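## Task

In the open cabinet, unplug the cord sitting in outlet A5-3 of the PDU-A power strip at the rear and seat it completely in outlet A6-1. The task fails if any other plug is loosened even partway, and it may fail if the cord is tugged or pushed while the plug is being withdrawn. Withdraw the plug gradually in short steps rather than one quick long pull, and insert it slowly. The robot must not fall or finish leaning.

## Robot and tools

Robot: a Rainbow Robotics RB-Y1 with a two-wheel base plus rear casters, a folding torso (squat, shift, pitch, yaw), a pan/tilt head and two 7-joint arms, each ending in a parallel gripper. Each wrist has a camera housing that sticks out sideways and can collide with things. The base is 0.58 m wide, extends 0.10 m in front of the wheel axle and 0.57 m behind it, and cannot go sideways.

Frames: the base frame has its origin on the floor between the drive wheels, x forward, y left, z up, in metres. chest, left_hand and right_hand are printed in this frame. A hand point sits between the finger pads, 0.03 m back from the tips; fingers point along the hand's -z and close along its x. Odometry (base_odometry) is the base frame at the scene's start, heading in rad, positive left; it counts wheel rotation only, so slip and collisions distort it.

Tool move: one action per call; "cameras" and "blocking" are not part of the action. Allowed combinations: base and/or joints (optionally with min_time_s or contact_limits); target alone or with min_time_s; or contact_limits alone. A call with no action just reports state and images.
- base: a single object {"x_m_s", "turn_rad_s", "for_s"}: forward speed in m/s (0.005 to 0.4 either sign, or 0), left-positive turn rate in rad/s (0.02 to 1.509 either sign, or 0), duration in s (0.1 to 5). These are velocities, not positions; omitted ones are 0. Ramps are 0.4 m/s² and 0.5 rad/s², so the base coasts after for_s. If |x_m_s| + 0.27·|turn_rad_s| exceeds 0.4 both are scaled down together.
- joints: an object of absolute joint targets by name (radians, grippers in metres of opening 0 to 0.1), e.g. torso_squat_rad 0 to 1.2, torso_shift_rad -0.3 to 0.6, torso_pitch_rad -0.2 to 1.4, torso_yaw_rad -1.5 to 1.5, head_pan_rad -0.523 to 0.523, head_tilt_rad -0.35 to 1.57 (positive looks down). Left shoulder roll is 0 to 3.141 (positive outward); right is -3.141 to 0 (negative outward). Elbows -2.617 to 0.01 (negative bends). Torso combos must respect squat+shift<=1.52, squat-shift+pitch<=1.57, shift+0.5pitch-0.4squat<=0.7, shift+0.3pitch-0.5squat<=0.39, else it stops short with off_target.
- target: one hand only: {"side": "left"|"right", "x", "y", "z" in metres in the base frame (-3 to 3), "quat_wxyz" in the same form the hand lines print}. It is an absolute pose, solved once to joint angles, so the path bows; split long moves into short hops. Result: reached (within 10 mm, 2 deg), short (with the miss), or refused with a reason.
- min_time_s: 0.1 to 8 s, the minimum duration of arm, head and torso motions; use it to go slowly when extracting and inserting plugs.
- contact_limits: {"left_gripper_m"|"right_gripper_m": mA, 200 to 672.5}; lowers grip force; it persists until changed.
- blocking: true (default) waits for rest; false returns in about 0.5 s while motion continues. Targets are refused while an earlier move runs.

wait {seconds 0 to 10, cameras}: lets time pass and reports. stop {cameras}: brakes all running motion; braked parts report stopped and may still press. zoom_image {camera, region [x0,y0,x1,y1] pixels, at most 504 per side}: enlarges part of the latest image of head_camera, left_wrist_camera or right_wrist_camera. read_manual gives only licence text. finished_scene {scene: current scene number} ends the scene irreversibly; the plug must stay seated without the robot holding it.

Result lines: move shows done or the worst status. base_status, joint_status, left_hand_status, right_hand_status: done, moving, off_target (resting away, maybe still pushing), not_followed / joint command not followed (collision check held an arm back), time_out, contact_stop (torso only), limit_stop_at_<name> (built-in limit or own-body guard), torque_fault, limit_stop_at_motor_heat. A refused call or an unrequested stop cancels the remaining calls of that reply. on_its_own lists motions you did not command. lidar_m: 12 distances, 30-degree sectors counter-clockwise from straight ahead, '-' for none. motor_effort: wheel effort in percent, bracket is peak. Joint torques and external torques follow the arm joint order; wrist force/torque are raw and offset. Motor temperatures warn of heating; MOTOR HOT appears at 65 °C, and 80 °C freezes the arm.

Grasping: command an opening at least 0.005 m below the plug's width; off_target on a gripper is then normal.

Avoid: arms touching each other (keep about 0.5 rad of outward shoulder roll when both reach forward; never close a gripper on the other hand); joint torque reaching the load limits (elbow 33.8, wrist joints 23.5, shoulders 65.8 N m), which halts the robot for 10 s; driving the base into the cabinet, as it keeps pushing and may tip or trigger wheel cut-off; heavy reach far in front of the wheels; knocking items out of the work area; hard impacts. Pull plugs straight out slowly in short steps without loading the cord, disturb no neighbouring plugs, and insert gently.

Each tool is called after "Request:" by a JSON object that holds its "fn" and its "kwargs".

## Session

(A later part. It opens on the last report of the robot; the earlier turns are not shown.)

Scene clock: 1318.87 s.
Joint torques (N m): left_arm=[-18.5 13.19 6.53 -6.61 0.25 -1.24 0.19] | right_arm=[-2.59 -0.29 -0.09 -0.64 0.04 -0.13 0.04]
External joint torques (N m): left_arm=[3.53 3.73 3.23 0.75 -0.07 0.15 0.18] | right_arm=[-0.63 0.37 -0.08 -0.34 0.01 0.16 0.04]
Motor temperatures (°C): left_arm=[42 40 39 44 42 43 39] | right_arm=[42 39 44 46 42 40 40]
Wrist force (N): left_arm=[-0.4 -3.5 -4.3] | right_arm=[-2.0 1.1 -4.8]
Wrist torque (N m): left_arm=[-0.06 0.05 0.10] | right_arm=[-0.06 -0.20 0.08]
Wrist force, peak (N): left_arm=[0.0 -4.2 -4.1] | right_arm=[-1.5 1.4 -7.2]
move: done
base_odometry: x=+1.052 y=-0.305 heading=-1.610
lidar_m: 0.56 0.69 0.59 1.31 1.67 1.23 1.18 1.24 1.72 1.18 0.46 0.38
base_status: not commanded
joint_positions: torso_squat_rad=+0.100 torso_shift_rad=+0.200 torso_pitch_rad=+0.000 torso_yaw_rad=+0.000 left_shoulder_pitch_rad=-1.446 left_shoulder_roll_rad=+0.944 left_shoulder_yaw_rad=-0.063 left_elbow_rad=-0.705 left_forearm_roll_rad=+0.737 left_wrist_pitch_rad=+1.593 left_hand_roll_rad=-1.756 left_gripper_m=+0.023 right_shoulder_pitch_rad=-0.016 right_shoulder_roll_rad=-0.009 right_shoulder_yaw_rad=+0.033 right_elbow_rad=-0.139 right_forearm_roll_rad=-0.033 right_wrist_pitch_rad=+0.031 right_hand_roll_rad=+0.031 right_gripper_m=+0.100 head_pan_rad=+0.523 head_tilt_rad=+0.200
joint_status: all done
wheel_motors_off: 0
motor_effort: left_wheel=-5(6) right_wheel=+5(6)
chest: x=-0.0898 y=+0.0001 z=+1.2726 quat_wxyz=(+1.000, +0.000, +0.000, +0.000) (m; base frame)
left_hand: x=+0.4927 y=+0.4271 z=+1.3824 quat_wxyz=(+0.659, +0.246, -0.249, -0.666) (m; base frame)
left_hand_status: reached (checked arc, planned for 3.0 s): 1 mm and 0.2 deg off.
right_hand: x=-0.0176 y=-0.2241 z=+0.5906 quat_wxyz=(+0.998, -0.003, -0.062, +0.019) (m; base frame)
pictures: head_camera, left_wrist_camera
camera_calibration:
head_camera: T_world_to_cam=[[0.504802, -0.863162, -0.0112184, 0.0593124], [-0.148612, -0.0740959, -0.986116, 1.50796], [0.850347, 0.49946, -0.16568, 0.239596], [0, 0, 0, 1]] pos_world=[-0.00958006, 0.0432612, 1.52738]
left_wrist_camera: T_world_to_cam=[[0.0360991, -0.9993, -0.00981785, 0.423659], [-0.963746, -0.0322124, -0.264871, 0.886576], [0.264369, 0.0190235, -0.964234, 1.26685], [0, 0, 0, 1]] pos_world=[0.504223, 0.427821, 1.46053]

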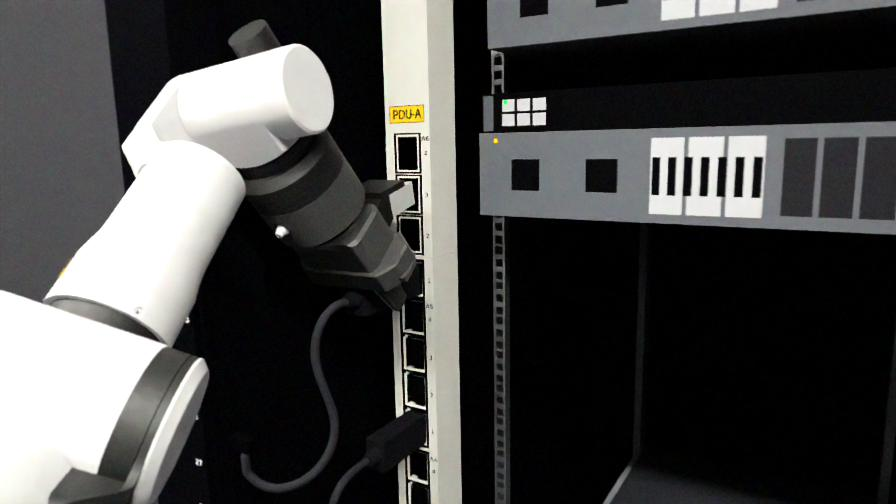

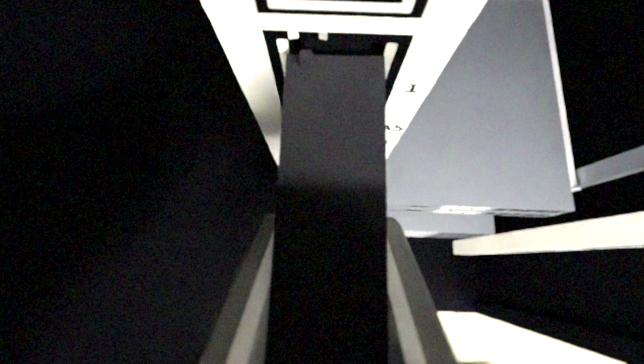

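Request:
{"fn": "move", "kwargs": {"target": {"side":"left","x":0.494,"y":0.4269,"z":1.3825,"quat_wxyz":[0.6597,0.2466,-0.2495,-0.6646]}, "min_time_s": 3, "cameras": ["left_wrist_camera"]}}

Request:
{"fn": "zoom_image", "kwargs": {"camera": "left_wrist_camera", "region": [270, 10, 400, 140]}}

Scene clock: 1346.73 s.
Joint torques (N m): left_arm=[-23.58 8.84 2.11 -5.68 0.32 -1.67 0.11] | right_arm=[-2.29 -0.51 -0.26 -0.58 0.09 -0.07 -0.02]
External joint torques (N m): left_arm=[-1.51 -0.58 -1.16 1.71 0.01 -0.27 0.11] | right_arm=[-0.33 0.16 -0.25 -0.28 0.05 0.22 -0.03]
Motor temperatures (°C): left_arm=[42 40 39 45 42 43 39] | right_arm=[42 39 44 46 42 40 40]
Wrist force (N): left_arm=[-0.4 -3.3 -4.0] | right_arm=[-1.7 1.8 -6.3]
Wrist torque (N m): left_arm=[-0.08 0.01 0.10] | right_arm=[-0.17 -0.17 0.07]
Wrist force, peak (N): left_arm=[-0.1 -3.8 -4.5] | right_arm=[-2.1 1.9 -6.7]
move: done
base_odometry: x=+1.052 y=-0.305 heading=-1.610
lidar_m: 0.56 0.69 0.60 1.32 1.67 1.24 1.18 1.24 1.72 1.17 0.45 0.37
base_status: not commanded
joint_positions: torso_squat_rad=+0.100 torso_shift_rad=+0.200 torso_pitch_rad=+0.000 torso_yaw_rad=+0.000 left_shoulder_pitch_rad=-1.450 left_shoulder_roll_rad=+0.941 left_shoulder_yaw_rad=-0.065 left_elbow_rad=-0.698 left_forearm_roll_rad=+0.734 left_wrist_pitch_rad=+1.587 left_hand_roll_rad=-1.756 left_gripper_m=+0.023 right_shoulder_pitch_rad=-0.016 right_shoulder_roll_rad=-0.009 right_shoulder_yaw_rad=+0.033 right_elbow_rad=-0.139 right_forearm_roll_rad=-0.033 right_wrist_pitch_rad=+0.031 right_hand_roll_rad=+0.031 right_gripper_m=+0.100 head_pan_rad=+0.523 head_tilt_rad=+0.200
joint_status: all done
wheel_motors_off: 0
motor_effort: left_wheel=-4(5) right_wheel=+4(6)
chest: x=-0.0898 y=+0.0002 z=+1.2726 quat_wxyz=(+1.000, +0.000, +0.000, +0.000) (m; base frame)
left_hand: x=+0.4940 y=+0.4269 z=+1.3827 quat_wxyz=(+0.660, +0.247, -0.250, -0.665) (m; base frame)
left_hand_status: reached (checked arc, planned for 3.0 s): 0 mm and 0.0 deg off.
right_hand: x=-0.0176 y=-0.2241 z=+0.5906 quat_wxyz=(+0.998, -0.003, -0.062, +0.019) (m; base frame)
pictures: left_wrist_camera
camera_calibration:
left_wrist_camera: T_world_to_cam=[[0.0382833, -0.999216, -0.0101144, 0.422813], [-0.963005, -0.0341902, -0.267305, 0.891744], [0.26675, 0.0199736, -0.963559, 1.26425], [0, 0, 0, 1]] pos_world=[0.505328, 0.427719, 1.46083]

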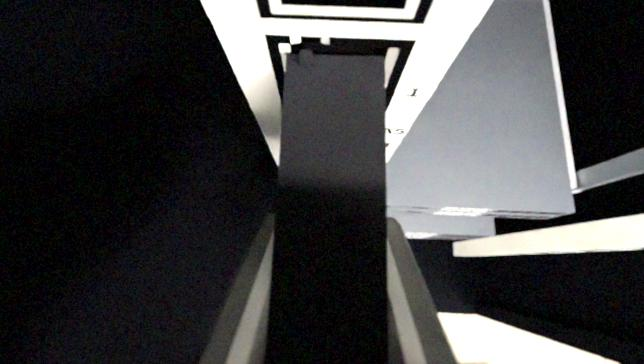

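Scaled by 3.877 from the camera's 644x364 image, which has a finer 1265x715 frame.

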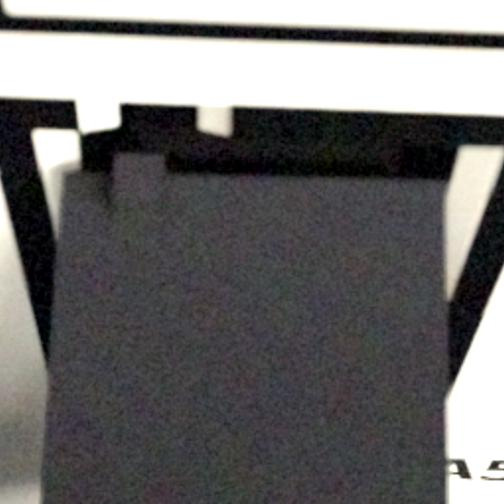

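Request:
{"fn": "move", "kwargs": {"target": {"side":"left","x":0.494,"y":0.4260,"z":1.3825,"quat_wxyz":[0.6597,0.2466,-0.2495,-0.6646]}, "min_time_s": 3, "cameras": ["left_wrist_camera"]}}

Request:
{"fn": "zoom_image", "kwargs": {"camera": "left_wrist_camera", "region": [270, 10, 400, 140]}}

Scene clock: 1359.70 s.
Joint torques (N m): left_arm=[-23.78 8.64 3.31 -7.65 0.39 -1.46 -0.1] | right_arm=[-2.2 -0.27 -0.1 -0.67 0.08 -0.13 0.01]
External joint torques (N m): left_arm=[-1.71 -0.78 0.04 -0.26 0.07 -0.07 -0.11] | right_arm=[-0.23 0.39 -0.09 -0.38 0.04 0.16 0.01]
Motor temperatures (°C): left_arm=[43 39 39 45 42 43 39] | right_arm=[42 39 44 46 42 40 40]
Wrist force (N): left_arm=[-0.3 -3.9 -4.4] | right_arm=[-1.5 1.5 -5.5]
Wrist torque (N m): left_arm=[-0.02 0.03 0.09] | right_arm=[-0.16 -0.15 0.05]
Wrist force, peak (N): left_arm=[-0.8 -3.7 -4.5] | right_arm=[-1.9 1.4 -6.9]
move: done
base_odometry: x=+1.052 y=-0.305 heading=-1.610
lidar_m: 0.56 0.69 0.60 1.31 1.67 1.23 1.18 1.23 1.72 1.18 0.45 0.38
base_status: not commanded
joint_positions: torso_squat_rad=+0.100 torso_shift_rad=+0.200 torso_pitch_rad=+0.000 torso_yaw_rad=+0.000 left_shoulder_pitch_rad=-1.450 left_shoulder_roll_rad=+0.941 left_shoulder_yaw_rad=-0.065 left_elbow_rad=-0.698 left_forearm_roll_rad=+0.734 left_wrist_pitch_rad=+1.587 left_hand_roll_rad=-1.756 left_gripper_m=+0.023 right_shoulder_pitch_rad=-0.016 right_shoulder_roll_rad=-0.009 right_shoulder_yaw_rad=+0.033 right_elbow_rad=-0.139 right_forearm_roll_rad=-0.033 right_wrist_pitch_rad=+0.031 right_hand_roll_rad=+0.031 right_gripper_m=+0.100 head_pan_rad=+0.523 head_tilt_rad=+0.200
joint_status: all done
wheel_motors_off: 0
motor_effort: left_wheel=-5(5) right_wheel=+5(5)
chest: x=-0.0898 y=+0.0002 z=+1.2726 quat_wxyz=(+1.000, +0.000, +0.000, +0.000) (m; base frame)
left_hand: x=+0.4940 y=+0.4269 z=+1.3827 quat_wxyz=(+0.659, +0.247, -0.250, -0.665) (m; base frame)
left_hand_status: reached (checked arc, planned for 3.0 s): 1 mm and 0.1 deg off.
right_hand: x=-0.0176 y=-0.2241 z=+0.5906 quat_wxyz=(+0.998, -0.003, -0.062, +0.019) (m; base frame)
pictures: left_wrist_camera
camera_calibration:
left_wrist_camera: T_world_to_cam=[[0.0381857, -0.999219, -0.010131, 0.422789], [-0.962957, -0.0340878, -0.267491, 0.891971], [0.266937, 0.01997, -0.963507, 1.26418], [0, 0, 0, 1]] pos_world=[0.505328, 0.427619, 1.46093]

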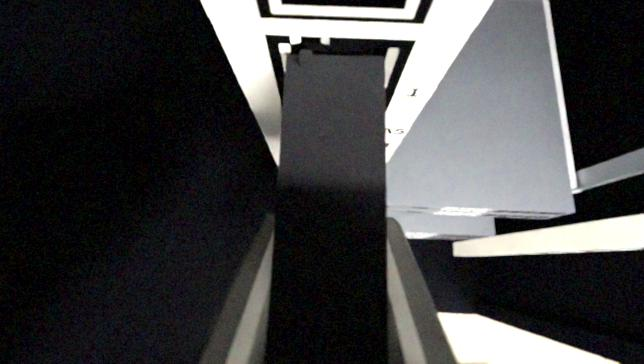

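Scaled by 3.877 from the camera's 644x364 image, which has a finer 1265x715 frame.

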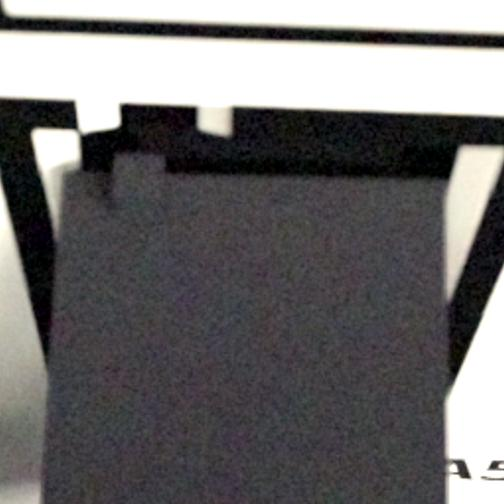

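Request:
{"fn": "move", "kwargs": {"target": {"side":"left","x":0.494,"y":0.4252,"z":1.3825,"quat_wxyz":[0.6597,0.2466,-0.2495,-0.6646]}, "min_time_s": 3, "cameras": ["left_wrist_camera"]}}

Request:
{"fn": "zoom_image", "kwargs": {"camera": "left_wrist_camera", "region": [270, 10, 400, 140]}}

Scene clock: 1366.13 s.
Joint torques (N m): left_arm=[-21.24 7.7 2.72 -9.25 0.2 -1.28 0.12] | right_arm=[-2.36 -0.26 -0.21 -0.68 0.07 -0.1 0.02]
External joint torques (N m): left_arm=[0.84 -1.73 -0.59 -1.89 -0.11 0.12 0.12] | right_arm=[-0.4 0.42 -0.19 -0.38 0.03 0.19 0.01]
Motor temperatures (°C): left_arm=[43 39 39 45 42 43 39] | right_arm=[42 39 44 46 42 40 40]
Wrist force (N): left_arm=[-0.5 -3.8 -3.9] | right_arm=[-2.0 1.5 -6.5]
Wrist torque (N m): left_arm=[-0.02 0.03 0.12] | right_arm=[-0.15 -0.23 0.08]
Wrist force, peak (N): left_arm=[-0.6 -4.1 -4.5] | right_arm=[-1.9 1.2 -7.2]
move: done
base_odometry: x=+1.052 y=-0.305 heading=-1.610
lidar_m: 0.56 0.69 0.61 1.33 1.67 1.23 1.18 1.24 1.71 1.18 0.46 0.38
base_status: not commanded
joint_positions: torso_squat_rad=+0.100 torso_shift_rad=+0.200 torso_pitch_rad=+0.000 torso_yaw_rad=+0.000 left_shoulder_pitch_rad=-1.448 left_shoulder_roll_rad=+0.939 left_shoulder_yaw_rad=-0.065 left_elbow_rad=-0.706 left_forearm_roll_rad=+0.733 left_wrist_pitch_rad=+1.591 left_hand_roll_rad=-1.749 left_gripper_m=+0.023 right_shoulder_pitch_rad=-0.016 right_shoulder_roll_rad=-0.009 right_shoulder_yaw_rad=+0.033 right_elbow_rad=-0.139 right_forearm_roll_rad=-0.033 right_wrist_pitch_rad=+0.031 right_hand_roll_rad=+0.031 right_gripper_m=+0.100 head_pan_rad=+0.523 head_tilt_rad=+0.200
joint_status: all done
wheel_motors_off: 0
motor_effort: left_wheel=-5(5) right_wheel=+5(5)
chest: x=-0.0898 y=+0.0003 z=+1.2726 quat_wxyz=(+1.000, +0.000, +0.000, +0.000) (m; base frame)
left_hand: x=+0.4940 y=+0.4255 z=+1.3828 quat_wxyz=(+0.660, +0.247, -0.250, -0.664) (m; base frame)
left_hand_status: reached (checked arc, planned for 3.0 s): 0 mm and 0.0 deg off.
right_hand: x=-0.0176 y=-0.2241 z=+0.5907 quat_wxyz=(+0.998, -0.003, -0.062, +0.019) (m; base frame)
pictures: left_wrist_camera
camera_calibration:
left_wrist_camera: T_world_to_cam=[[0.0385703, -0.999209, -0.00964146, 0.420471], [-0.963077, -0.0345993, -0.266993, 0.891569], [0.266448, 0.0195835, -0.96365, 1.26481], [0, 0, 0, 1]] pos_world=[0.505427, 0.426217, 1.46093]

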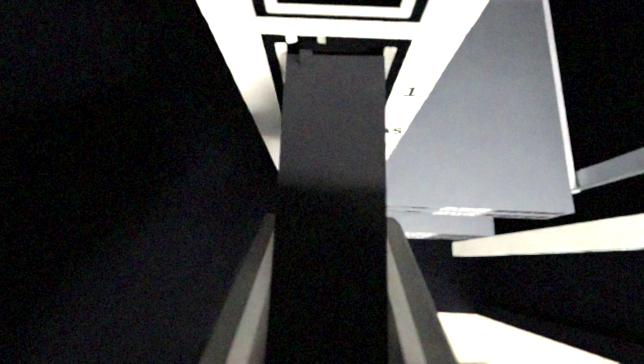

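Scaled by 3.877 from the camera's 644x364 image, which has a finer 1265x715 frame.

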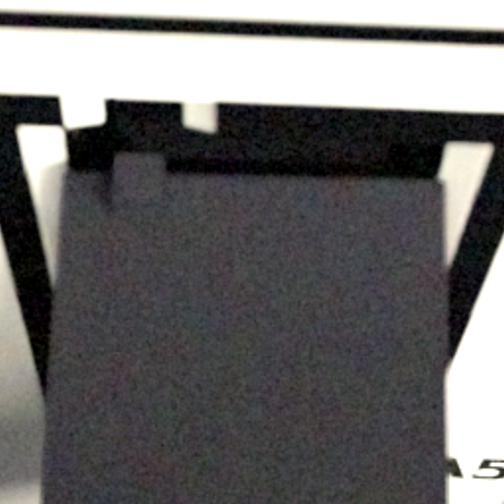

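Request:
{"fn": "move", "kwargs": {"target": {"side":"left","x":0.4985,"y":0.4252,"z":1.3825,"quat_wxyz":[0.6597,0.2466,-0.2495,-0.6646]}, "min_time_s": 4, "cameras": ["left_wrist_camera"]}}

Request:
{"fn": "zoom_image", "kwargs": {"camera": "left_wrist_camera", "region": [270, 10, 400, 140]}}

Scene clock: 1374.83 s.
Joint torques (N m): left_arm=[-26.1 6.49 1.27 -7.6 0.55 -1.79 -0.29] | right_arm=[-2.31 -0.36 -0.2 -0.68 0.09 -0.15 0.02]
External joint torques (N m): left_arm=[-3.85 -2.72 -1.85 -0.08 0.23 -0.39 -0.3] | right_arm=[-0.35 0.32 -0.19 -0.39 0.06 0.14 0.02]
Motor temperatures (°C): left_arm=[43 39 39 45 42 43 39] | right_arm=[42 39 44 46 42 40 40]
Wrist force (N): left_arm=[-1.3 -4.6 -3.2] | right_arm=[-1.8 2.1 -6.4]
Wrist torque (N m): left_arm=[-0.08 0.08 0.11] | right_arm=[-0.23 -0.18 0.13]
Wrist force, peak (N): left_arm=[-0.1 -6.3 0.5] | right_arm=[-2.2 1.9 -7.1]
move: done
base_odometry: x=+1.052 y=-0.305 heading=-1.610
lidar_m: 0.55 0.69 0.60 1.32 1.67 1.23 1.18 1.23 1.72 1.18 0.46 0.38
base_status: not commanded
joint_positions: torso_squat_rad=+0.100 torso_shift_rad=+0.200 torso_pitch_rad=+0.000 torso_yaw_rad=+0.000 left_shoulder_pitch_rad=-1.472 left_shoulder_roll_rad=+0.931 left_shoulder_yaw_rad=-0.074 left_elbow_rad=-0.660 left_forearm_roll_rad=+0.724 left_wrist_pitch_rad=+1.568 left_hand_roll_rad=-1.764 left_gripper_m=+0.023 right_shoulder_pitch_rad=-0.016 right_shoulder_roll_rad=-0.009 right_shoulder_yaw_rad=+0.033 right_elbow_rad=-0.139 right_forearm_roll_rad=-0.033 right_wrist_pitch_rad=+0.031 right_hand_roll_rad=+0.031 right_gripper_m=+0.100 head_pan_rad=+0.523 head_tilt_rad=+0.200
joint_status: all done
wheel_motors_off: 0
motor_effort: left_wheel=-4(5) right_wheel=+4(5)
chest: x=-0.0898 y=+0.0003 z=+1.2726 quat_wxyz=(+1.000, +0.000, +0.000, +0.000) (m; base frame)
left_hand: x=+0.4980 y=+0.4255 z=+1.3823 quat_wxyz=(+0.660, +0.248, -0.250, -0.664) (m; base frame)
left_hand_status: reached (checked arc, planned for 4.0 s): 1 mm and 0.1 deg off.
right_hand: x=-0.0176 y=-0.2241 z=+0.5907 quat_wxyz=(+0.998, -0.003, -0.062, +0.019) (m; base frame)
pictures: left_wrist_camera
camera_calibration:
left_wrist_camera: T_world_to_cam=[[0.0399181, -0.999145, -0.0107916, 0.421283], [-0.962609, -0.0355578, -0.26855, 0.897664], [0.267936, 0.0211081, -0.963205, 1.26132], [0, 0, 0, 1]] pos_world=[0.50933, 0.426217, 1.46052]

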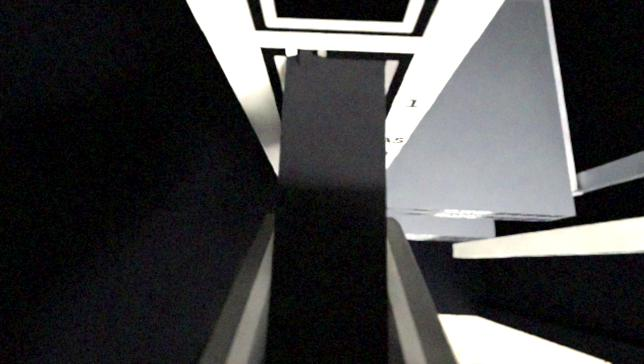

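Scaled by 3.877 from the camera's 644x364 image, which has a finer 1265x715 frame.

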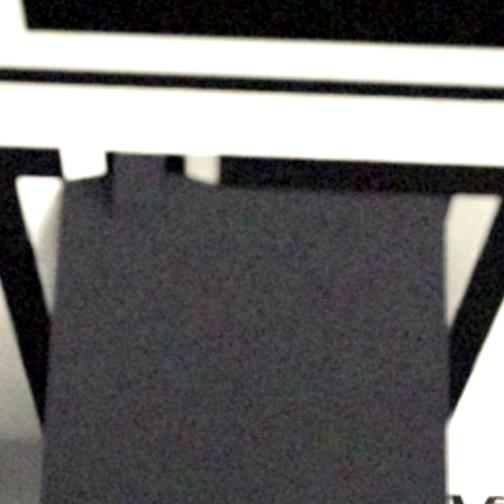

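Request:
{"fn": "move", "kwargs": {"target": {"side":"left","x":0.5,"y":0.4246,"z":1.3827,"quat_wxyz":[0.6597,0.2466,-0.2495,-0.6646]}, "min_time_s": 4, "cameras": ["left_wrist_camera"]}}

Request:
{"fn": "zoom_image", "kwargs": {"camera": "left_wrist_camera", "region": [270, 10, 400, 140]}}

Scene clock: 1383.87 s.
Joint torques (N m): left_arm=[-26.99 4.3 1.72 -8.39 0.73 -4.39 -0.24] | right_arm=[-2.6 -0.27 -0.08 -0.7 0.13 -0.1 -0.03]
External joint torques (N m): left_arm=[-4.65 -4.75 -1.28 -0.78 0.39 -2.99 -0.25] | right_arm=[-0.63 0.41 -0.06 -0.4 0.1 0.2 -0.03]
Motor temperatures (°C): left_arm=[43 39 39 45 42 43 39] | right_arm=[42 39 44 46 42 40 40]
Wrist force (N): left_arm=[0.5 -15.9 5.8] | right_arm=[-2.1 1.8 -6.0]
Wrist torque (N m): left_arm=[-0.14 0.16 -0.03] | right_arm=[-0.16 -0.24 0.05]
Wrist force, peak (N): left_arm=[0.4 -16.4 6.3] | right_arm=[-1.7 2.1 -7.2]
move: done
base_odometry: x=+1.052 y=-0.305 heading=-1.610
lidar_m: 0.56 0.69 0.60 1.32 1.67 1.23 1.18 1.24 1.71 1.18 0.45 0.38
base_status: not commanded
joint_positions: torso_squat_rad=+0.100 torso_shift_rad=+0.200 torso_pitch_rad=+0.000 torso_yaw_rad=+0.000 left_shoulder_pitch_rad=-1.489 left_shoulder_roll_rad=+0.927 left_shoulder_yaw_rad=-0.080 left_elbow_rad=-0.631 left_forearm_roll_rad=+0.720 left_wrist_pitch_rad=+1.559 left_hand_roll_rad=-1.773 left_gripper_m=+0.023 right_shoulder_pitch_rad=-0.016 right_shoulder_roll_rad=-0.009 right_shoulder_yaw_rad=+0.033 right_elbow_rad=-0.139 right_forearm_roll_rad=-0.033 right_wrist_pitch_rad=+0.031 right_hand_roll_rad=+0.031 right_gripper_m=+0.100 head_pan_rad=+0.523 head_tilt_rad=+0.200
joint_status: all done
wheel_motors_off: 0
motor_effort: left_wheel=-1(4) right_wheel=+3(5)
chest: x=-0.0899 y=+0.0004 z=+1.2726 quat_wxyz=(+1.000, +0.000, +0.000, +0.000) (m; base frame)
left_hand: x=+0.4993 y=+0.4253 z=+1.3825 quat_wxyz=(+0.660, +0.247, -0.249, -0.664) (m; base frame)
left_hand_status: reached (checked arc, planned for 4.0 s): 1 mm and 0.1 deg off.
right_hand: x=-0.0176 y=-0.2241 z=+0.5908 quat_wxyz=(+0.998, -0.003, -0.062, +0.019) (m; base frame)
pictures: left_wrist_camera
camera_calibration:
left_wrist_camera: T_world_to_cam=[[0.040047, -0.999146, -0.010207, 0.420109], [-0.96307, -0.035875, -0.266851, 0.896945], [0.266257, 0.0205167, -0.963684, 1.26295], [0, 0, 0, 1]] pos_world=[0.510726, 0.426016, 1.46073]

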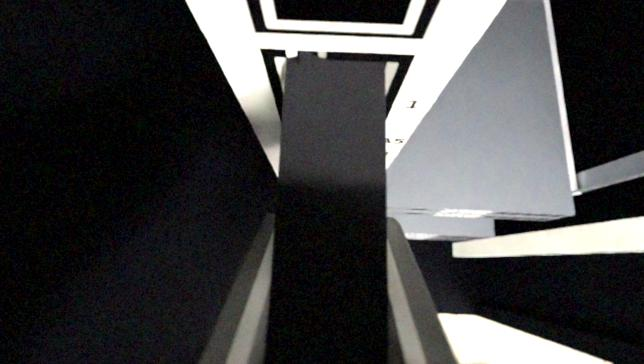

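Scaled by 3.877 from the camera's 644x364 image, which has a finer 1265x715 frame.

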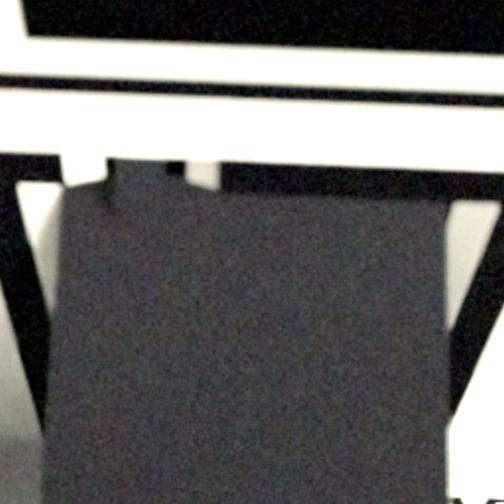

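Request:
{"fn": "move", "kwargs": {"target": {"side":"left","x":0.495,"y":0.4244,"z":1.3827,"quat_wxyz":[0.6597,0.2466,-0.2495,-0.6646]}, "min_time_s": 3, "cameras": ["left_wrist_camera"]}}

Request:
{"fn": "zoom_image", "kwargs": {"camera": "left_wrist_camera", "region": [270, 10, 400, 140]}}

Request:
{"fn": "move", "kwargs": {"target": {"side":"left","x":0.5,"y":0.4246,"z":1.3825,"quat_wxyz":[0.6597,0.2466,-0.2495,-0.6646]}, "min_time_s": 4, "cameras": ["left_wrist_camera"]}}

Request:
{"fn": "zoom_image", "kwargs": {"camera": "left_wrist_camera", "region": [270, 10, 400, 140]}}

Scene clock: 1397.30 s.
Joint torques (N m): left_arm=[-21.63 9.4 4.95 -9.21 0.63 -1.28 0.04] | right_arm=[-2.41 -0.41 -0.42 -0.68 0.18 -0.07 0]
External joint torques (N m): left_arm=[0.54 0.11 1.74 -1.79 0.32 0.11 0.03] | right_arm=[-0.46 0.27 -0.41 -0.38 0.14 0.22 -0.01]
Motor temperatures (°C): left_arm=[43 39 39 45 42 43 39] | right_arm=[42 39 44 45 42 40 40]
Wrist force (N): left_arm=[0.0 -3.7 -4.5] | right_arm=[-1.7 2.1 -5.7]
Wrist torque (N m): left_arm=[-0.03 0.07 0.10] | right_arm=[-0.19 -0.18 0.11]
Wrist force, peak (N): left_arm=[0.3 -16.4 6.3] | right_arm=[-2.6 1.3 -6.7]
move: done
base_odometry: x=+1.052 y=-0.305 heading=-1.610
lidar_m: 0.56 0.68 0.60 1.31 1.67 1.23 1.18 1.23 1.71 1.17 0.46 0.38
base_status: not commanded
joint_positions: torso_squat_rad=+0.100 torso_shift_rad=+0.200 torso_pitch_rad=+0.000 torso_yaw_rad=+0.000 left_shoulder_pitch_rad=-1.462 left_shoulder_roll_rad=+0.934 left_shoulder_yaw_rad=-0.071 left_elbow_rad=-0.684 left_forearm_roll_rad=+0.729 left_wrist_pitch_rad=+1.586 left_hand_roll_rad=-1.756 left_gripper_m=+0.023 right_shoulder_pitch_rad=-0.016 right_shoulder_roll_rad=-0.009 right_shoulder_yaw_rad=+0.033 right_elbow_rad=-0.139 right_forearm_roll_rad=-0.033 right_wrist_pitch_rad=+0.031 right_hand_roll_rad=+0.031 right_gripper_m=+0.100 head_pan_rad=+0.523 head_tilt_rad=+0.200
joint_status: all done
wheel_motors_off: 0
motor_effort: left_wheel=-1(1) right_wheel=+2(4)
chest: x=-0.0897 y=+0.0005 z=+1.2726 quat_wxyz=(+1.000, +0.000, +0.000, +0.000) (m; base frame)
left_hand: x=+0.4953 y=+0.4244 z=+1.3826 quat_wxyz=(+0.660, +0.245, -0.249, -0.665) (m; base frame)
left_hand_status: reached (checked arc, planned for 3.0 s): 0 mm and 0.2 deg off.
right_hand: x=-0.0176 y=-0.2241 z=+0.5908 quat_wxyz=(+0.998, -0.003, -0.062, +0.019) (m; base frame)
pictures: left_wrist_camera
camera_calibration:
left_wrist_camera: T_world_to_cam=[[0.0373659, -0.999251, -0.010076, 0.420574], [-0.964133, -0.0333976, -0.26331, 0.887658], [0.262776, 0.0195534, -0.964659, 1.26756], [0, 0, 0, 1]] pos_world=[0.50702, 0.42512, 1.46073]

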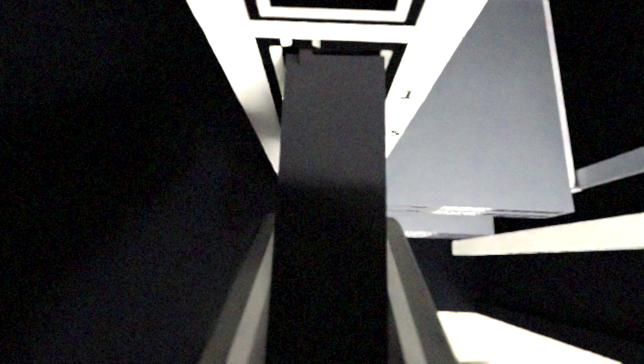

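Scaled by 3.877 from the camera's 644x364 image, which has a finer 1265x715 frame.

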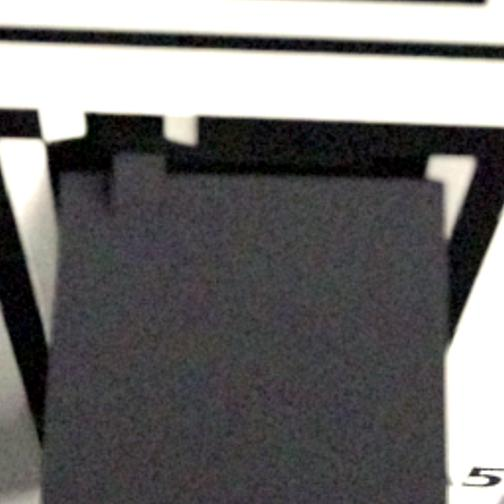

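Scene clock: 1401.63 s.
Joint torques (N m): left_arm=[-26.74 4.52 1.57 -8.06 0.85 -3.92 -0.16] | right_arm=[-2.27 -0.6 -0.22 -0.59 0.05 -0.06 0.01]
External joint torques (N m): left_arm=[-4.42 -4.59 -1.48 -0.48 0.52 -2.53 -0.17] | right_arm=[-0.3 0.08 -0.21 -0.3 0.01 0.23 0]
Motor temperatures (°C): left_arm=[43 39 39 45 42 43 39] | right_arm=[42 39 44 45 42 40 40]
Wrist force (N): left_arm=[-0.7 -14.5 5.3] | right_arm=[-1.8 1.6 -6.6]
Wrist torque (N m): left_arm=[-0.09 0.12 0.01] | right_arm=[-0.14 -0.18 0.06]
Wrist force, peak (N): left_arm=[-0.3 -14.6 5.4] | right_arm=[-2.9 1.9 -6.4]
move: done
base_odometry: x=+1.052 y=-0.305 heading=-1.610
lidar_m: 0.55 0.69 0.60 1.31 1.67 1.23 1.18 1.24 1.71 1.17 0.45 0.37
base_status: not commanded
joint_positions: torso_squat_rad=+0.100 torso_shift_rad=+0.200 torso_pitch_rad=+0.000 torso_yaw_rad=+0.000 left_shoulder_pitch_rad=-1.483 left_shoulder_roll_rad=+0.928 left_shoulder_yaw_rad=-0.079 left_elbow_rad=-0.641 left_forearm_roll_rad=+0.720 left_wrist_pitch_rad=+1.561 left_hand_roll_rad=-1.769 left_gripper_m=+0.023 right_shoulder_pitch_rad=-0.016 right_shoulder_roll_rad=-0.009 right_shoulder_yaw_rad=+0.033 right_elbow_rad=-0.139 right_forearm_roll_rad=-0.033 right_wrist_pitch_rad=+0.031 right_hand_roll_rad=+0.031 right_gripper_m=+0.100 head_pan_rad=+0.523 head_tilt_rad=+0.200
joint_status: all done
wheel_motors_off: 0
motor_effort: left_wheel=-1(2) right_wheel=+2(3)
chest: x=-0.0899 y=+0.0005 z=+1.2726 quat_wxyz=(+1.000, +0.000, +0.000, +0.000) (m; base frame)
left_hand: x=+0.4992 y=+0.4252 z=+1.3824 quat_wxyz=(+0.660, +0.247, -0.249, -0.664) (m; base frame)
left_hand_status: reached (checked arc, planned for 4.0 s): 1 mm and 0.1 deg off.
right_hand: x=-0.0176 y=-0.2241 z=+0.5908 quat_wxyz=(+0.998, -0.003, -0.062, +0.019) (m; base frame)
pictures: left_wrist_camera
camera_calibration:
left_wrist_camera: T_world_to_cam=[[0.040323, -0.999128, -0.0108206, 0.420763], [-0.962781, -0.0359549, -0.267881, 0.898088], [0.267258, 0.0212197, -0.963391, 1.26158], [0, 0, 0, 1]] pos_world=[0.510528, 0.425917, 1.46053]

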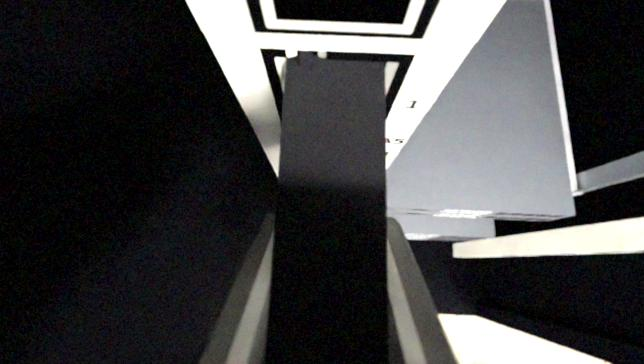

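Scaled by 3.877 from the camera's 644x364 image, which has a finer 1265x715 frame.

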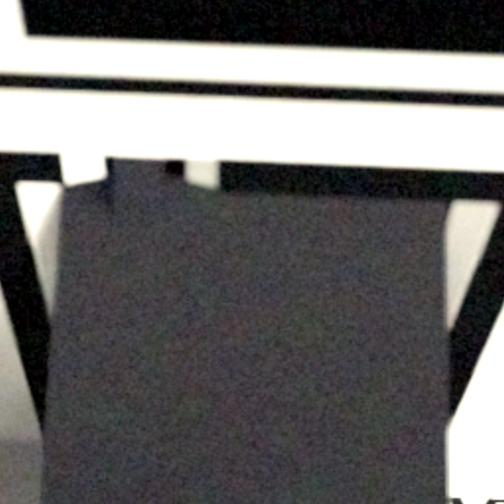

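Request:
{"fn": "move", "kwargs": {"target": {"side":"left","x":0.503,"y":0.4252,"z":1.3825,"quat_wxyz":[0.6597,0.2466,-0.2495,-0.6646]}, "min_time_s": 4, "cameras": ["left_wrist_camera","head_camera"]}}

Request:
{"fn": "zoom_image", "kwargs": {"camera": "left_wrist_camera", "region": [270, 10, 400, 140]}}

Scene clock: 1411.77 s.
Joint torques (N m): left_arm=[-27.72 3.91 1.73 -9.63 0.09 -9.13 0.27] | right_arm=[-2.52 -0.37 0.11 -0.66 0.07 -0.15 -0.04]
External joint torques (N m): left_arm=[-5.28 -4.92 -1.1 -1.88 -0.27 -7.74 0.26] | right_arm=[-0.52 0.31 0.12 -0.36 0.03 0.15 -0.05]
Motor temperatures (°C): left_arm=[43 39 39 45 42 44 39] | right_arm=[42 39 43 45 42 40 40]
Wrist force (N): left_arm=[7.8 -35.7 20.7] | right_arm=[-1.9 1.8 -5.3]
Wrist torque (N m): left_arm=[-0.31 0.00 -0.51] | right_arm=[-0.17 -0.20 0.05]
Wrist force, peak (N): left_arm=[7.7 -36.1 21.3] | right_arm=[-1.7 2.3 -7.2]
move: done
base_odometry: x=+1.052 y=-0.305 heading=-1.610
lidar_m: 0.56 0.70 0.61 1.32 1.67 1.24 1.18 1.24 1.72 1.18 0.45 0.38
base_status: not commanded
joint_positions: torso_squat_rad=+0.100 torso_shift_rad=+0.199 torso_pitch_rad=-0.001 torso_yaw_rad=+0.000 left_shoulder_pitch_rad=-1.510 left_shoulder_roll_rad=+0.921 left_shoulder_yaw_rad=-0.087 left_elbow_rad=-0.590 left_forearm_roll_rad=+0.713 left_wrist_pitch_rad=+1.540 left_hand_roll_rad=-1.788 left_gripper_m=+0.023 right_shoulder_pitch_rad=-0.016 right_shoulder_roll_rad=-0.009 right_shoulder_yaw_rad=+0.033 right_elbow_rad=-0.139 right_forearm_roll_rad=-0.033 right_wrist_pitch_rad=+0.031 right_hand_roll_rad=+0.031 right_gripper_m=+0.100 head_pan_rad=+0.523 head_tilt_rad=+0.200
joint_status: all done
wheel_motors_off: 0
motor_effort: left_wheel=+7(7) right_wheel=+3(3)
chest: x=-0.0906 y=+0.0004 z=+1.2726 quat_wxyz=(+1.000, +0.000, -0.001, +0.000) (m; base frame)
left_hand: x=+0.5012 y=+0.4257 z=+1.3826 quat_wxyz=(+0.660, +0.247, -0.249, -0.664) (m; base frame)
left_hand_status: reached (checked arc, planned for 4.0 s): 2 mm and 0.1 deg off.
right_hand: x=-0.0176 y=-0.2241 z=+0.5909 quat_wxyz=(+0.998, -0.003, -0.062, +0.019) (m; base frame)
pictures: head_camera, left_wrist_camera
camera_calibration:
head_camera: T_world_to_cam=[[0.50522, -0.862929, -0.0102956, 0.0588849], [-0.147595, -0.074646, -0.986227, 1.50814], [0.850275, 0.499781, -0.165077, 0.239362], [0, 0, 0, 1]] pos_world=[-0.0106801, 0.0437611, 1.52748]
left_wrist_camera: T_world_to_cam=[[0.040515, -0.999121, -0.0107712, 0.42101], [-0.962779, -0.0361537, -0.26786, 0.900138], [0.267235, 0.0212226, -0.963398, 1.26124], [0, 0, 0, 1]] pos_world=[0.512528, 0.426416, 1.46073]

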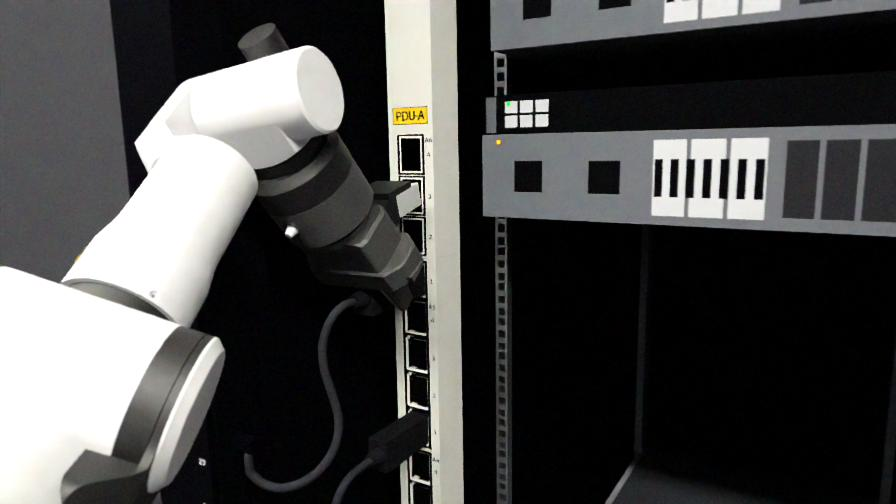

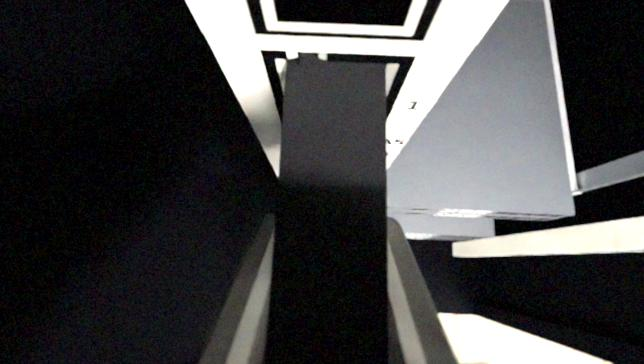

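Scaled by 3.877 from the camera's 644x364 image, which has a finer 1265x715 frame.

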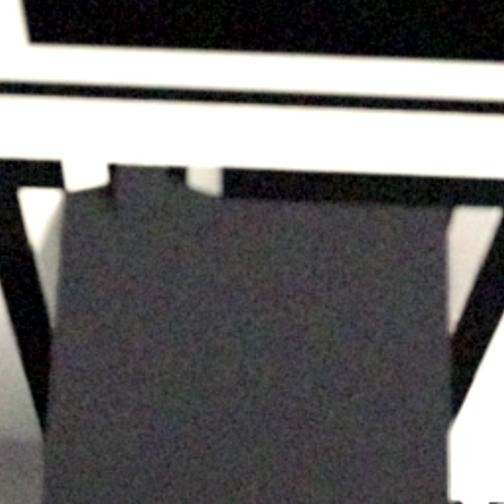

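Request:
{"fn": "move", "kwargs": {"target": {"side":"left","x":0.4985,"y":0.4252,"z":1.3825,"quat_wxyz":[0.6597,0.2466,-0.2495,-0.6646]}, "min_time_s": 2, "cameras": []}}

Request:
{"fn": "move", "kwargs": {"joints": {"head_pan_rad":0.3,"head_tilt_rad":0.4}, "cameras": ["head_camera","left_wrist_camera"]}}

Request:
{"fn": "zoom_image", "kwargs": {"camera": "head_camera", "region": [230, 120, 280, 170]}}

Request:
{"fn": "zoom_image", "kwargs": {"camera": "left_wrist_camera", "region": [270, 10, 400, 140]}}

Scene clock: 1423.60 s.
Joint torques (N m): left_arm=[-21.13 6.62 5.06 -9.08 1.39 -1.81 0.25] | right_arm=[-2.38 -0.37 -0.45 -0.56 0.16 -0.13 -0.05]
External joint torques (N m): left_arm=[1.21 -2.38 2.1 -1.44 1.05 -0.42 0.24] | right_arm=[-0.41 0.31 -0.44 -0.26 0.13 0.17 -0.05]
Motor temperatures (°C): left_arm=[43 39 39 45 42 45 39] | right_arm=[42 39 43 45 42 40 40]
Wrist force (N): left_arm=[-2.4 -6.2 0.9] | right_arm=[-1.9 1.7 -6.2]
Wrist torque (N m): left_arm=[0.01 0.38 -0.09] | right_arm=[-0.14 -0.20 0.08]
Wrist force, peak (N): left_arm=[7.6 -36.1 21.4] | right_arm=[-2.3 1.8 -6.9]
move: done
base_odometry: x=+1.052 y=-0.305 heading=-1.610
lidar_m: 0.56 0.69 0.61 1.31 1.67 1.24 1.18 1.24 1.71 1.18 0.46 0.38
base_status: not commanded
joint_positions: torso_squat_rad=+0.100 torso_shift_rad=+0.200 torso_pitch_rad=-0.001 torso_yaw_rad=+0.000 left_shoulder_pitch_rad=-1.493 left_shoulder_roll_rad=+0.926 left_shoulder_yaw_rad=-0.081 left_elbow_rad=-0.623 left_forearm_roll_rad=+0.719 left_wrist_pitch_rad=+1.558 left_hand_roll_rad=-1.778 left_gripper_m=+0.023 right_shoulder_pitch_rad=-0.016 right_shoulder_roll_rad=-0.009 right_shoulder_yaw_rad=+0.033 right_elbow_rad=-0.139 right_forearm_roll_rad=-0.033 right_wrist_pitch_rad=+0.031 right_hand_roll_rad=+0.031 right_gripper_m=+0.100 head_pan_rad=+0.523 head_tilt_rad=+0.200
joint_status: all done
wheel_motors_off: 0
motor_effort: left_wheel=+4(8) right_wheel=+3(4)
chest: x=-0.0900 y=+0.0004 z=+1.2726 quat_wxyz=(+1.000, +0.000, +0.000, +0.000) (m; base frame)
left_hand: x=+0.4991 y=+0.4253 z=+1.3824 quat_wxyz=(+0.660, +0.246, -0.249, -0.665) (m; base frame)
left_hand_status: reached (checked arc, planned for 2.0 s): 1 mm and 0.1 deg off.
right_hand: x=-0.0175 y=-0.2241 z=+0.5908 quat_wxyz=(+0.998, -0.003, -0.062, +0.019) (m; base frame)
pictures: none
No camera images: "cameras" was empty.

Scene clock: 1424.37 s.
Joint torques (N m): left_arm=[-21.28 6.53 5.17 -9.02 1.46 -1.76 0.33] | right_arm=[-2.46 -0.34 -0.31 -0.74 0.11 -0.12 0.01]
External joint torques (N m): left_arm=[1.06 -2.47 2.2 -1.39 1.11 -0.37 0.32] | right_arm=[-0.48 0.34 -0.3 -0.44 0.07 0.18 0]
Motor temperatures (°C): left_arm=[43 39 39 45 42 45 39] | right_arm=[42 39 43 45 42 40 40]
Wrist force (N): left_arm=[-2.0 -7.1 1.3] | right_arm=[-1.8 1.5 -6.2]
Wrist torque (N m): left_arm=[0.06 0.43 -0.07] | right_arm=[-0.15 -0.20 0.04]
Wrist force, peak (N): left_arm=[-2.0 -7.1 1.3] | right_arm=[-2.0 1.5 -6.7]
move: done
base_odometry: x=+1.052 y=-0.305 heading=-1.610
lidar_m: 0.56 0.69 0.60 1.32 1.67 1.23 1.19 1.23 1.71 1.18 0.46 0.37
base_status: not commanded
joint_positions: torso_squat_rad=+0.100 torso_shift_rad=+0.200 torso_pitch_rad=-0.001 torso_yaw_rad=+0.000 left_shoulder_pitch_rad=-1.493 left_shoulder_roll_rad=+0.926 left_shoulder_yaw_rad=-0.081 left_elbow_rad=-0.623 left_forearm_roll_rad=+0.719 left_wrist_pitch_rad=+1.558 left_hand_roll_rad=-1.778 left_gripper_m=+0.023 right_shoulder_pitch_rad=-0.016 right_shoulder_roll_rad=-0.009 right_shoulder_yaw_rad=+0.033 right_elbow_rad=-0.139 right_forearm_roll_rad=-0.033 right_wrist_pitch_rad=+0.031 right_hand_roll_rad=+0.031 right_gripper_m=+0.100 head_pan_rad=+0.300 head_tilt_rad=+0.400
joint_status: all done
wheel_motors_off: 0
motor_effort: left_wheel=+4(4) right_wheel=+3(3)
chest: x=-0.0900 y=+0.0004 z=+1.2726 quat_wxyz=(+1.000, +0.000, +0.000, +0.000) (m; base frame)
left_hand: x=+0.4991 y=+0.4254 z=+1.3824 quat_wxyz=(+0.660, +0.246, -0.249, -0.665) (m; base frame)
right_hand: x=-0.0175 y=-0.2241 z=+0.5908 quat_wxyz=(+0.998, -0.003, -0.062, +0.019) (m; base frame)
pictures: head_camera, left_wrist_camera
camera_calibration:
head_camera: T_world_to_cam=[[0.299575, -0.954001, -0.0117344, 0.0466632], [-0.344856, -0.0968078, -0.93365, 1.4173], [0.889567, 0.283745, -0.357994, 0.525666], [0, 0, 0, 1]] pos_world=[0.00717055, 0.0325671, 1.51199]
left_wrist_camera: T_world_to_cam=[[0.0383496, -0.999208, -0.010602, 0.421584], [-0.963686, -0.0341762, -0.264841, 0.893449], [0.264269, 0.0203736, -0.964234, 1.26467], [0, 0, 0, 1]] pos_world=[0.510623, 0.426019, 1.46053]

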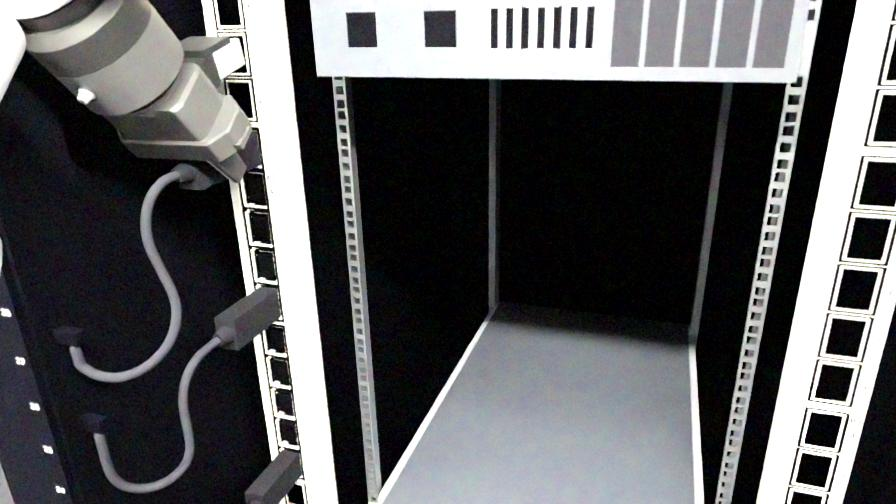

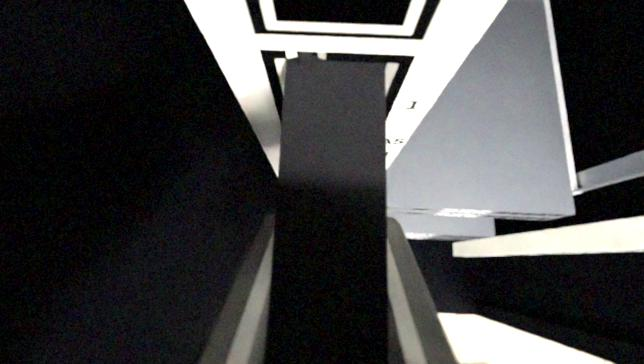

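Scaled by 10.080 from the camera's 896x504 image, which has a finer 1280x720 frame.

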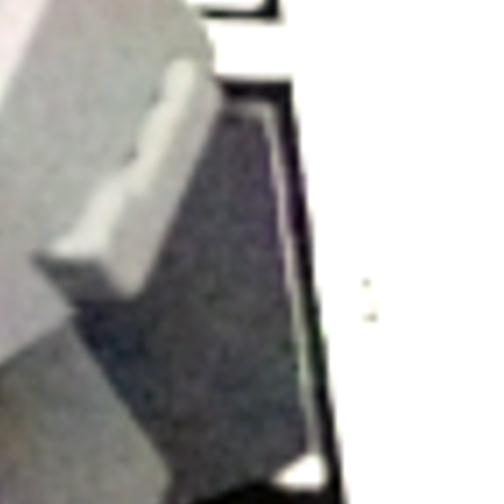

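Scaled by 3.877 from the camera's 644x364 image, which has a finer 1265x715 frame.

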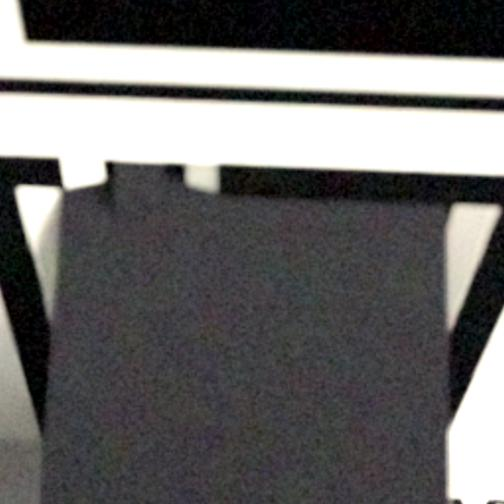

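Request:
{"fn": "move", "kwargs": {"target": {"side":"left","x":0.5005,"y":0.4252,"z":1.3812,"quat_wxyz":[0.6597,0.2466,-0.2495,-0.6646]}, "min_time_s": 3, "cameras": ["head_camera"]}}

Request:
{"fn": "zoom_image", "kwargs": {"camera": "head_camera", "region": [230, 120, 280, 170]}}

Request:
{"fn": "move", "kwargs": {"target": {"side":"left","x":0.5005,"y":0.4252,"z":1.3805,"quat_wxyz":[0.6597,0.2466,-0.2495,-0.6646]}, "min_time_s": 3, "cameras": ["head_camera"]}}

Request:
{"fn": "zoom_image", "kwargs": {"camera": "head_camera", "region": [230, 120, 280, 170]}}

Scene clock: 1441.70 s.
Joint torques (N m): left_arm=[-22.37 3.55 2.68 -6.43 0.29 -4.62 0.05] | right_arm=[-2.25 -0.25 -0.47 -0.66 0.09 -0.1 0.08]
External joint torques (N m): left_arm=[0 -5.46 -0.27 1.23 -0.06 -3.23 0.04] | right_arm=[-0.27 0.43 -0.46 -0.35 0.05 0.2 0.07]
Motor temperatures (°C): left_arm=[43 39 39 45 42 44 39] | right_arm=[42 39 43 45 42 40 40]
Wrist force (N): left_arm=[2.6 -16.8 13.2] | right_arm=[-1.5 1.0 -6.0]
Wrist torque (N m): left_arm=[-0.09 0.17 -0.29] | right_arm=[-0.08 -0.12 0.11]
Wrist force, peak (N): left_arm=[2.4 -17.2 13.3] | right_arm=[-2.1 2.0 -6.6]
move: done
base_odometry: x=+1.052 y=-0.305 heading=-1.610
lidar_m: 0.56 0.69 0.60 1.32 1.68 1.23 1.18 1.24 1.71 1.16 0.45 0.38
base_status: not commanded
joint_positions: torso_squat_rad=+0.100 torso_shift_rad=+0.200 torso_pitch_rad=-0.001 torso_yaw_rad=+0.000 left_shoulder_pitch_rad=-1.493 left_shoulder_roll_rad=+0.925 left_shoulder_yaw_rad=-0.081 left_elbow_rad=-0.619 left_forearm_roll_rad=+0.719 left_wrist_pitch_rad=+1.552 left_hand_roll_rad=-1.779 left_gripper_m=+0.023 right_shoulder_pitch_rad=-0.016 right_shoulder_roll_rad=-0.009 right_shoulder_yaw_rad=+0.033 right_elbow_rad=-0.139 right_forearm_roll_rad=-0.033 right_wrist_pitch_rad=+0.031 right_hand_roll_rad=+0.031 right_gripper_m=+0.100 head_pan_rad=+0.300 head_tilt_rad=+0.400
joint_status: all done
wheel_motors_off: 0
motor_effort: left_wheel=+3(4) right_wheel=+3(3)
chest: x=-0.0902 y=+0.0004 z=+1.2726 quat_wxyz=(+1.000, +0.000, +0.000, +0.000) (m; base frame)
left_hand: x=+0.5000 y=+0.4256 z=+1.3818 quat_wxyz=(+0.660, +0.247, -0.250, -0.664) (m; base frame)
left_hand_status: reached (checked arc, planned for 3.0 s): 1 mm and 0.1 deg off.
right_hand: x=-0.0175 y=-0.2241 z=+0.5908 quat_wxyz=(+0.998, -0.003, -0.062, +0.019) (m; base frame)
pictures: head_camera
camera_calibration:
head_camera: T_world_to_cam=[[0.299559, -0.954006, -0.0116964, 0.0466661], [-0.344734, -0.0967995, -0.933696, 1.4173], [0.88962, 0.28373, -0.357875, 0.525663], [0, 0, 0, 1]] pos_world=[0.00697027, 0.0325672, 1.51199]

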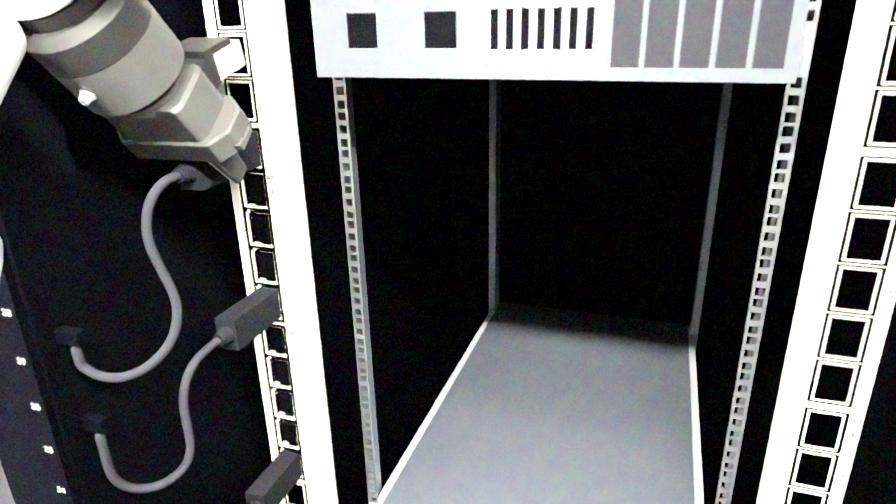

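Scaled by 10.080 from the camera's 896x504 image, which has a finer 1280x720 frame.

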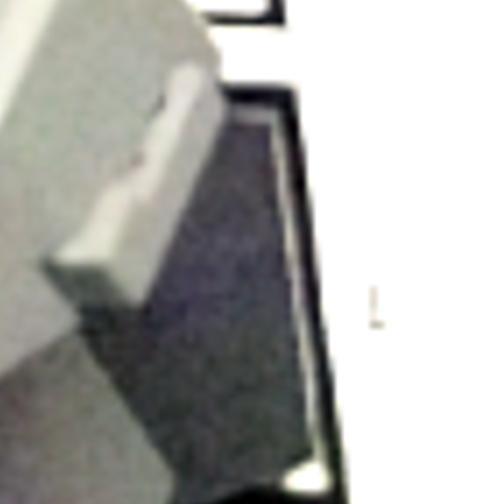

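Scene clock: 1445.03 s.
Joint torques (N m): left_arm=[-18.35 2.97 4.16 -8.04 0.72 -4.43 0.49] | right_arm=[-2.48 -0.18 -0.29 -0.67 0.13 -0.15 0.04]
External joint torques (N m): left_arm=[4.03 -6.06 1.2 -0.38 0.37 -3.04 0.48] | right_arm=[-0.49 0.5 -0.27 -0.37 0.1 0.14 0.03]
Motor temperatures (°C): left_arm=[43 39 39 45 42 44 39] | right_arm=[42 39 43 45 42 40 40]
Wrist force (N): left_arm=[2.5 -16.4 15.3] | right_arm=[-1.2 1.6 -6.0]
Wrist torque (N m): left_arm=[-0.01 0.13 -0.28] | right_arm=[-0.10 -0.11 0.09]
Wrist force, peak (N): left_arm=[2.5 -16.8 15.4] | right_arm=[-2.4 1.8 -6.6]
move: done
base_odometry: x=+1.052 y=-0.305 heading=-1.610
lidar_m: 0.56 0.69 0.61 1.33 1.67 1.24 1.18 1.23 1.72 1.18 0.45 0.37
base_status: not commanded
joint_positions: torso_squat_rad=+0.100 torso_shift_rad=+0.200 torso_pitch_rad=-0.001 torso_yaw_rad=+0.000 left_shoulder_pitch_rad=-1.492 left_shoulder_roll_rad=+0.925 left_shoulder_yaw_rad=-0.081 left_elbow_rad=-0.620 left_forearm_roll_rad=+0.719 left_wrist_pitch_rad=+1.551 left_hand_roll_rad=-1.779 left_gripper_m=+0.023 right_shoulder_pitch_rad=-0.016 right_shoulder_roll_rad=-0.009 right_shoulder_yaw_rad=+0.033 right_elbow_rad=-0.139 right_forearm_roll_rad=-0.033 right_wrist_pitch_rad=+0.031 right_hand_roll_rad=+0.031 right_gripper_m=+0.100 head_pan_rad=+0.300 head_tilt_rad=+0.400
joint_status: all done
wheel_motors_off: 0
motor_effort: left_wheel=+3(3) right_wheel=+3(3)
chest: x=-0.0902 y=+0.0004 z=+1.2726 quat_wxyz=(+1.000, +0.000, +0.000, +0.000) (m; base frame)
left_hand: x=+0.5001 y=+0.4256 z=+1.3816 quat_wxyz=(+0.660, +0.247, -0.250, -0.664) (m; base frame)
left_hand_status: reached (checked arc, planned for 3.0 s): 1 mm and 0.1 deg off.
right_hand: x=-0.0175 y=-0.2241 z=+0.5908 quat_wxyz=(+0.998, -0.003, -0.062, +0.019) (m; base frame)
pictures: head_camera
camera_calibration:
head_camera: T_world_to_cam=[[0.299572, -0.954002, -0.0116673, 0.0466531], [-0.344641, -0.0968032, -0.93373, 1.41741], [0.889651, 0.28374, -0.357788, 0.525655], [0, 0, 0, 1]] pos_world=[0.00687012, 0.0325671, 1.51209]

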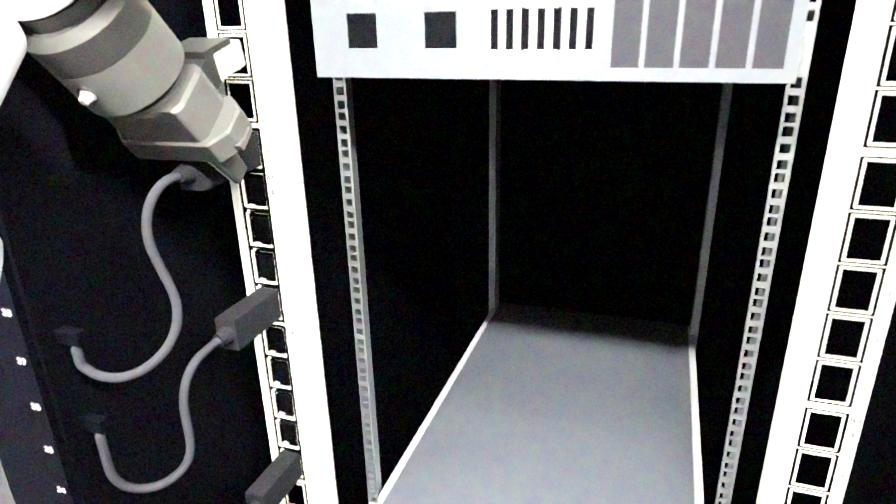

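Scaled by 10.080 from the camera's 896x504 image, which has a finer 1280x720 frame.

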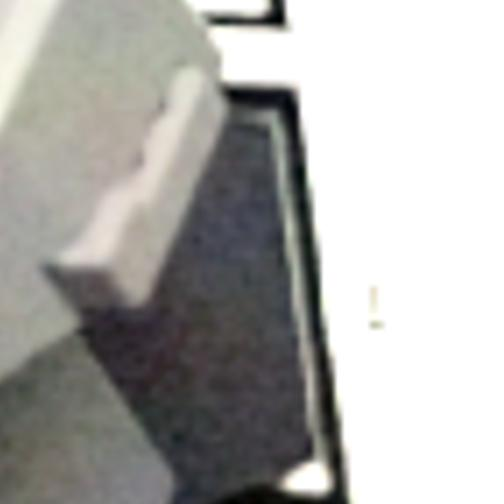

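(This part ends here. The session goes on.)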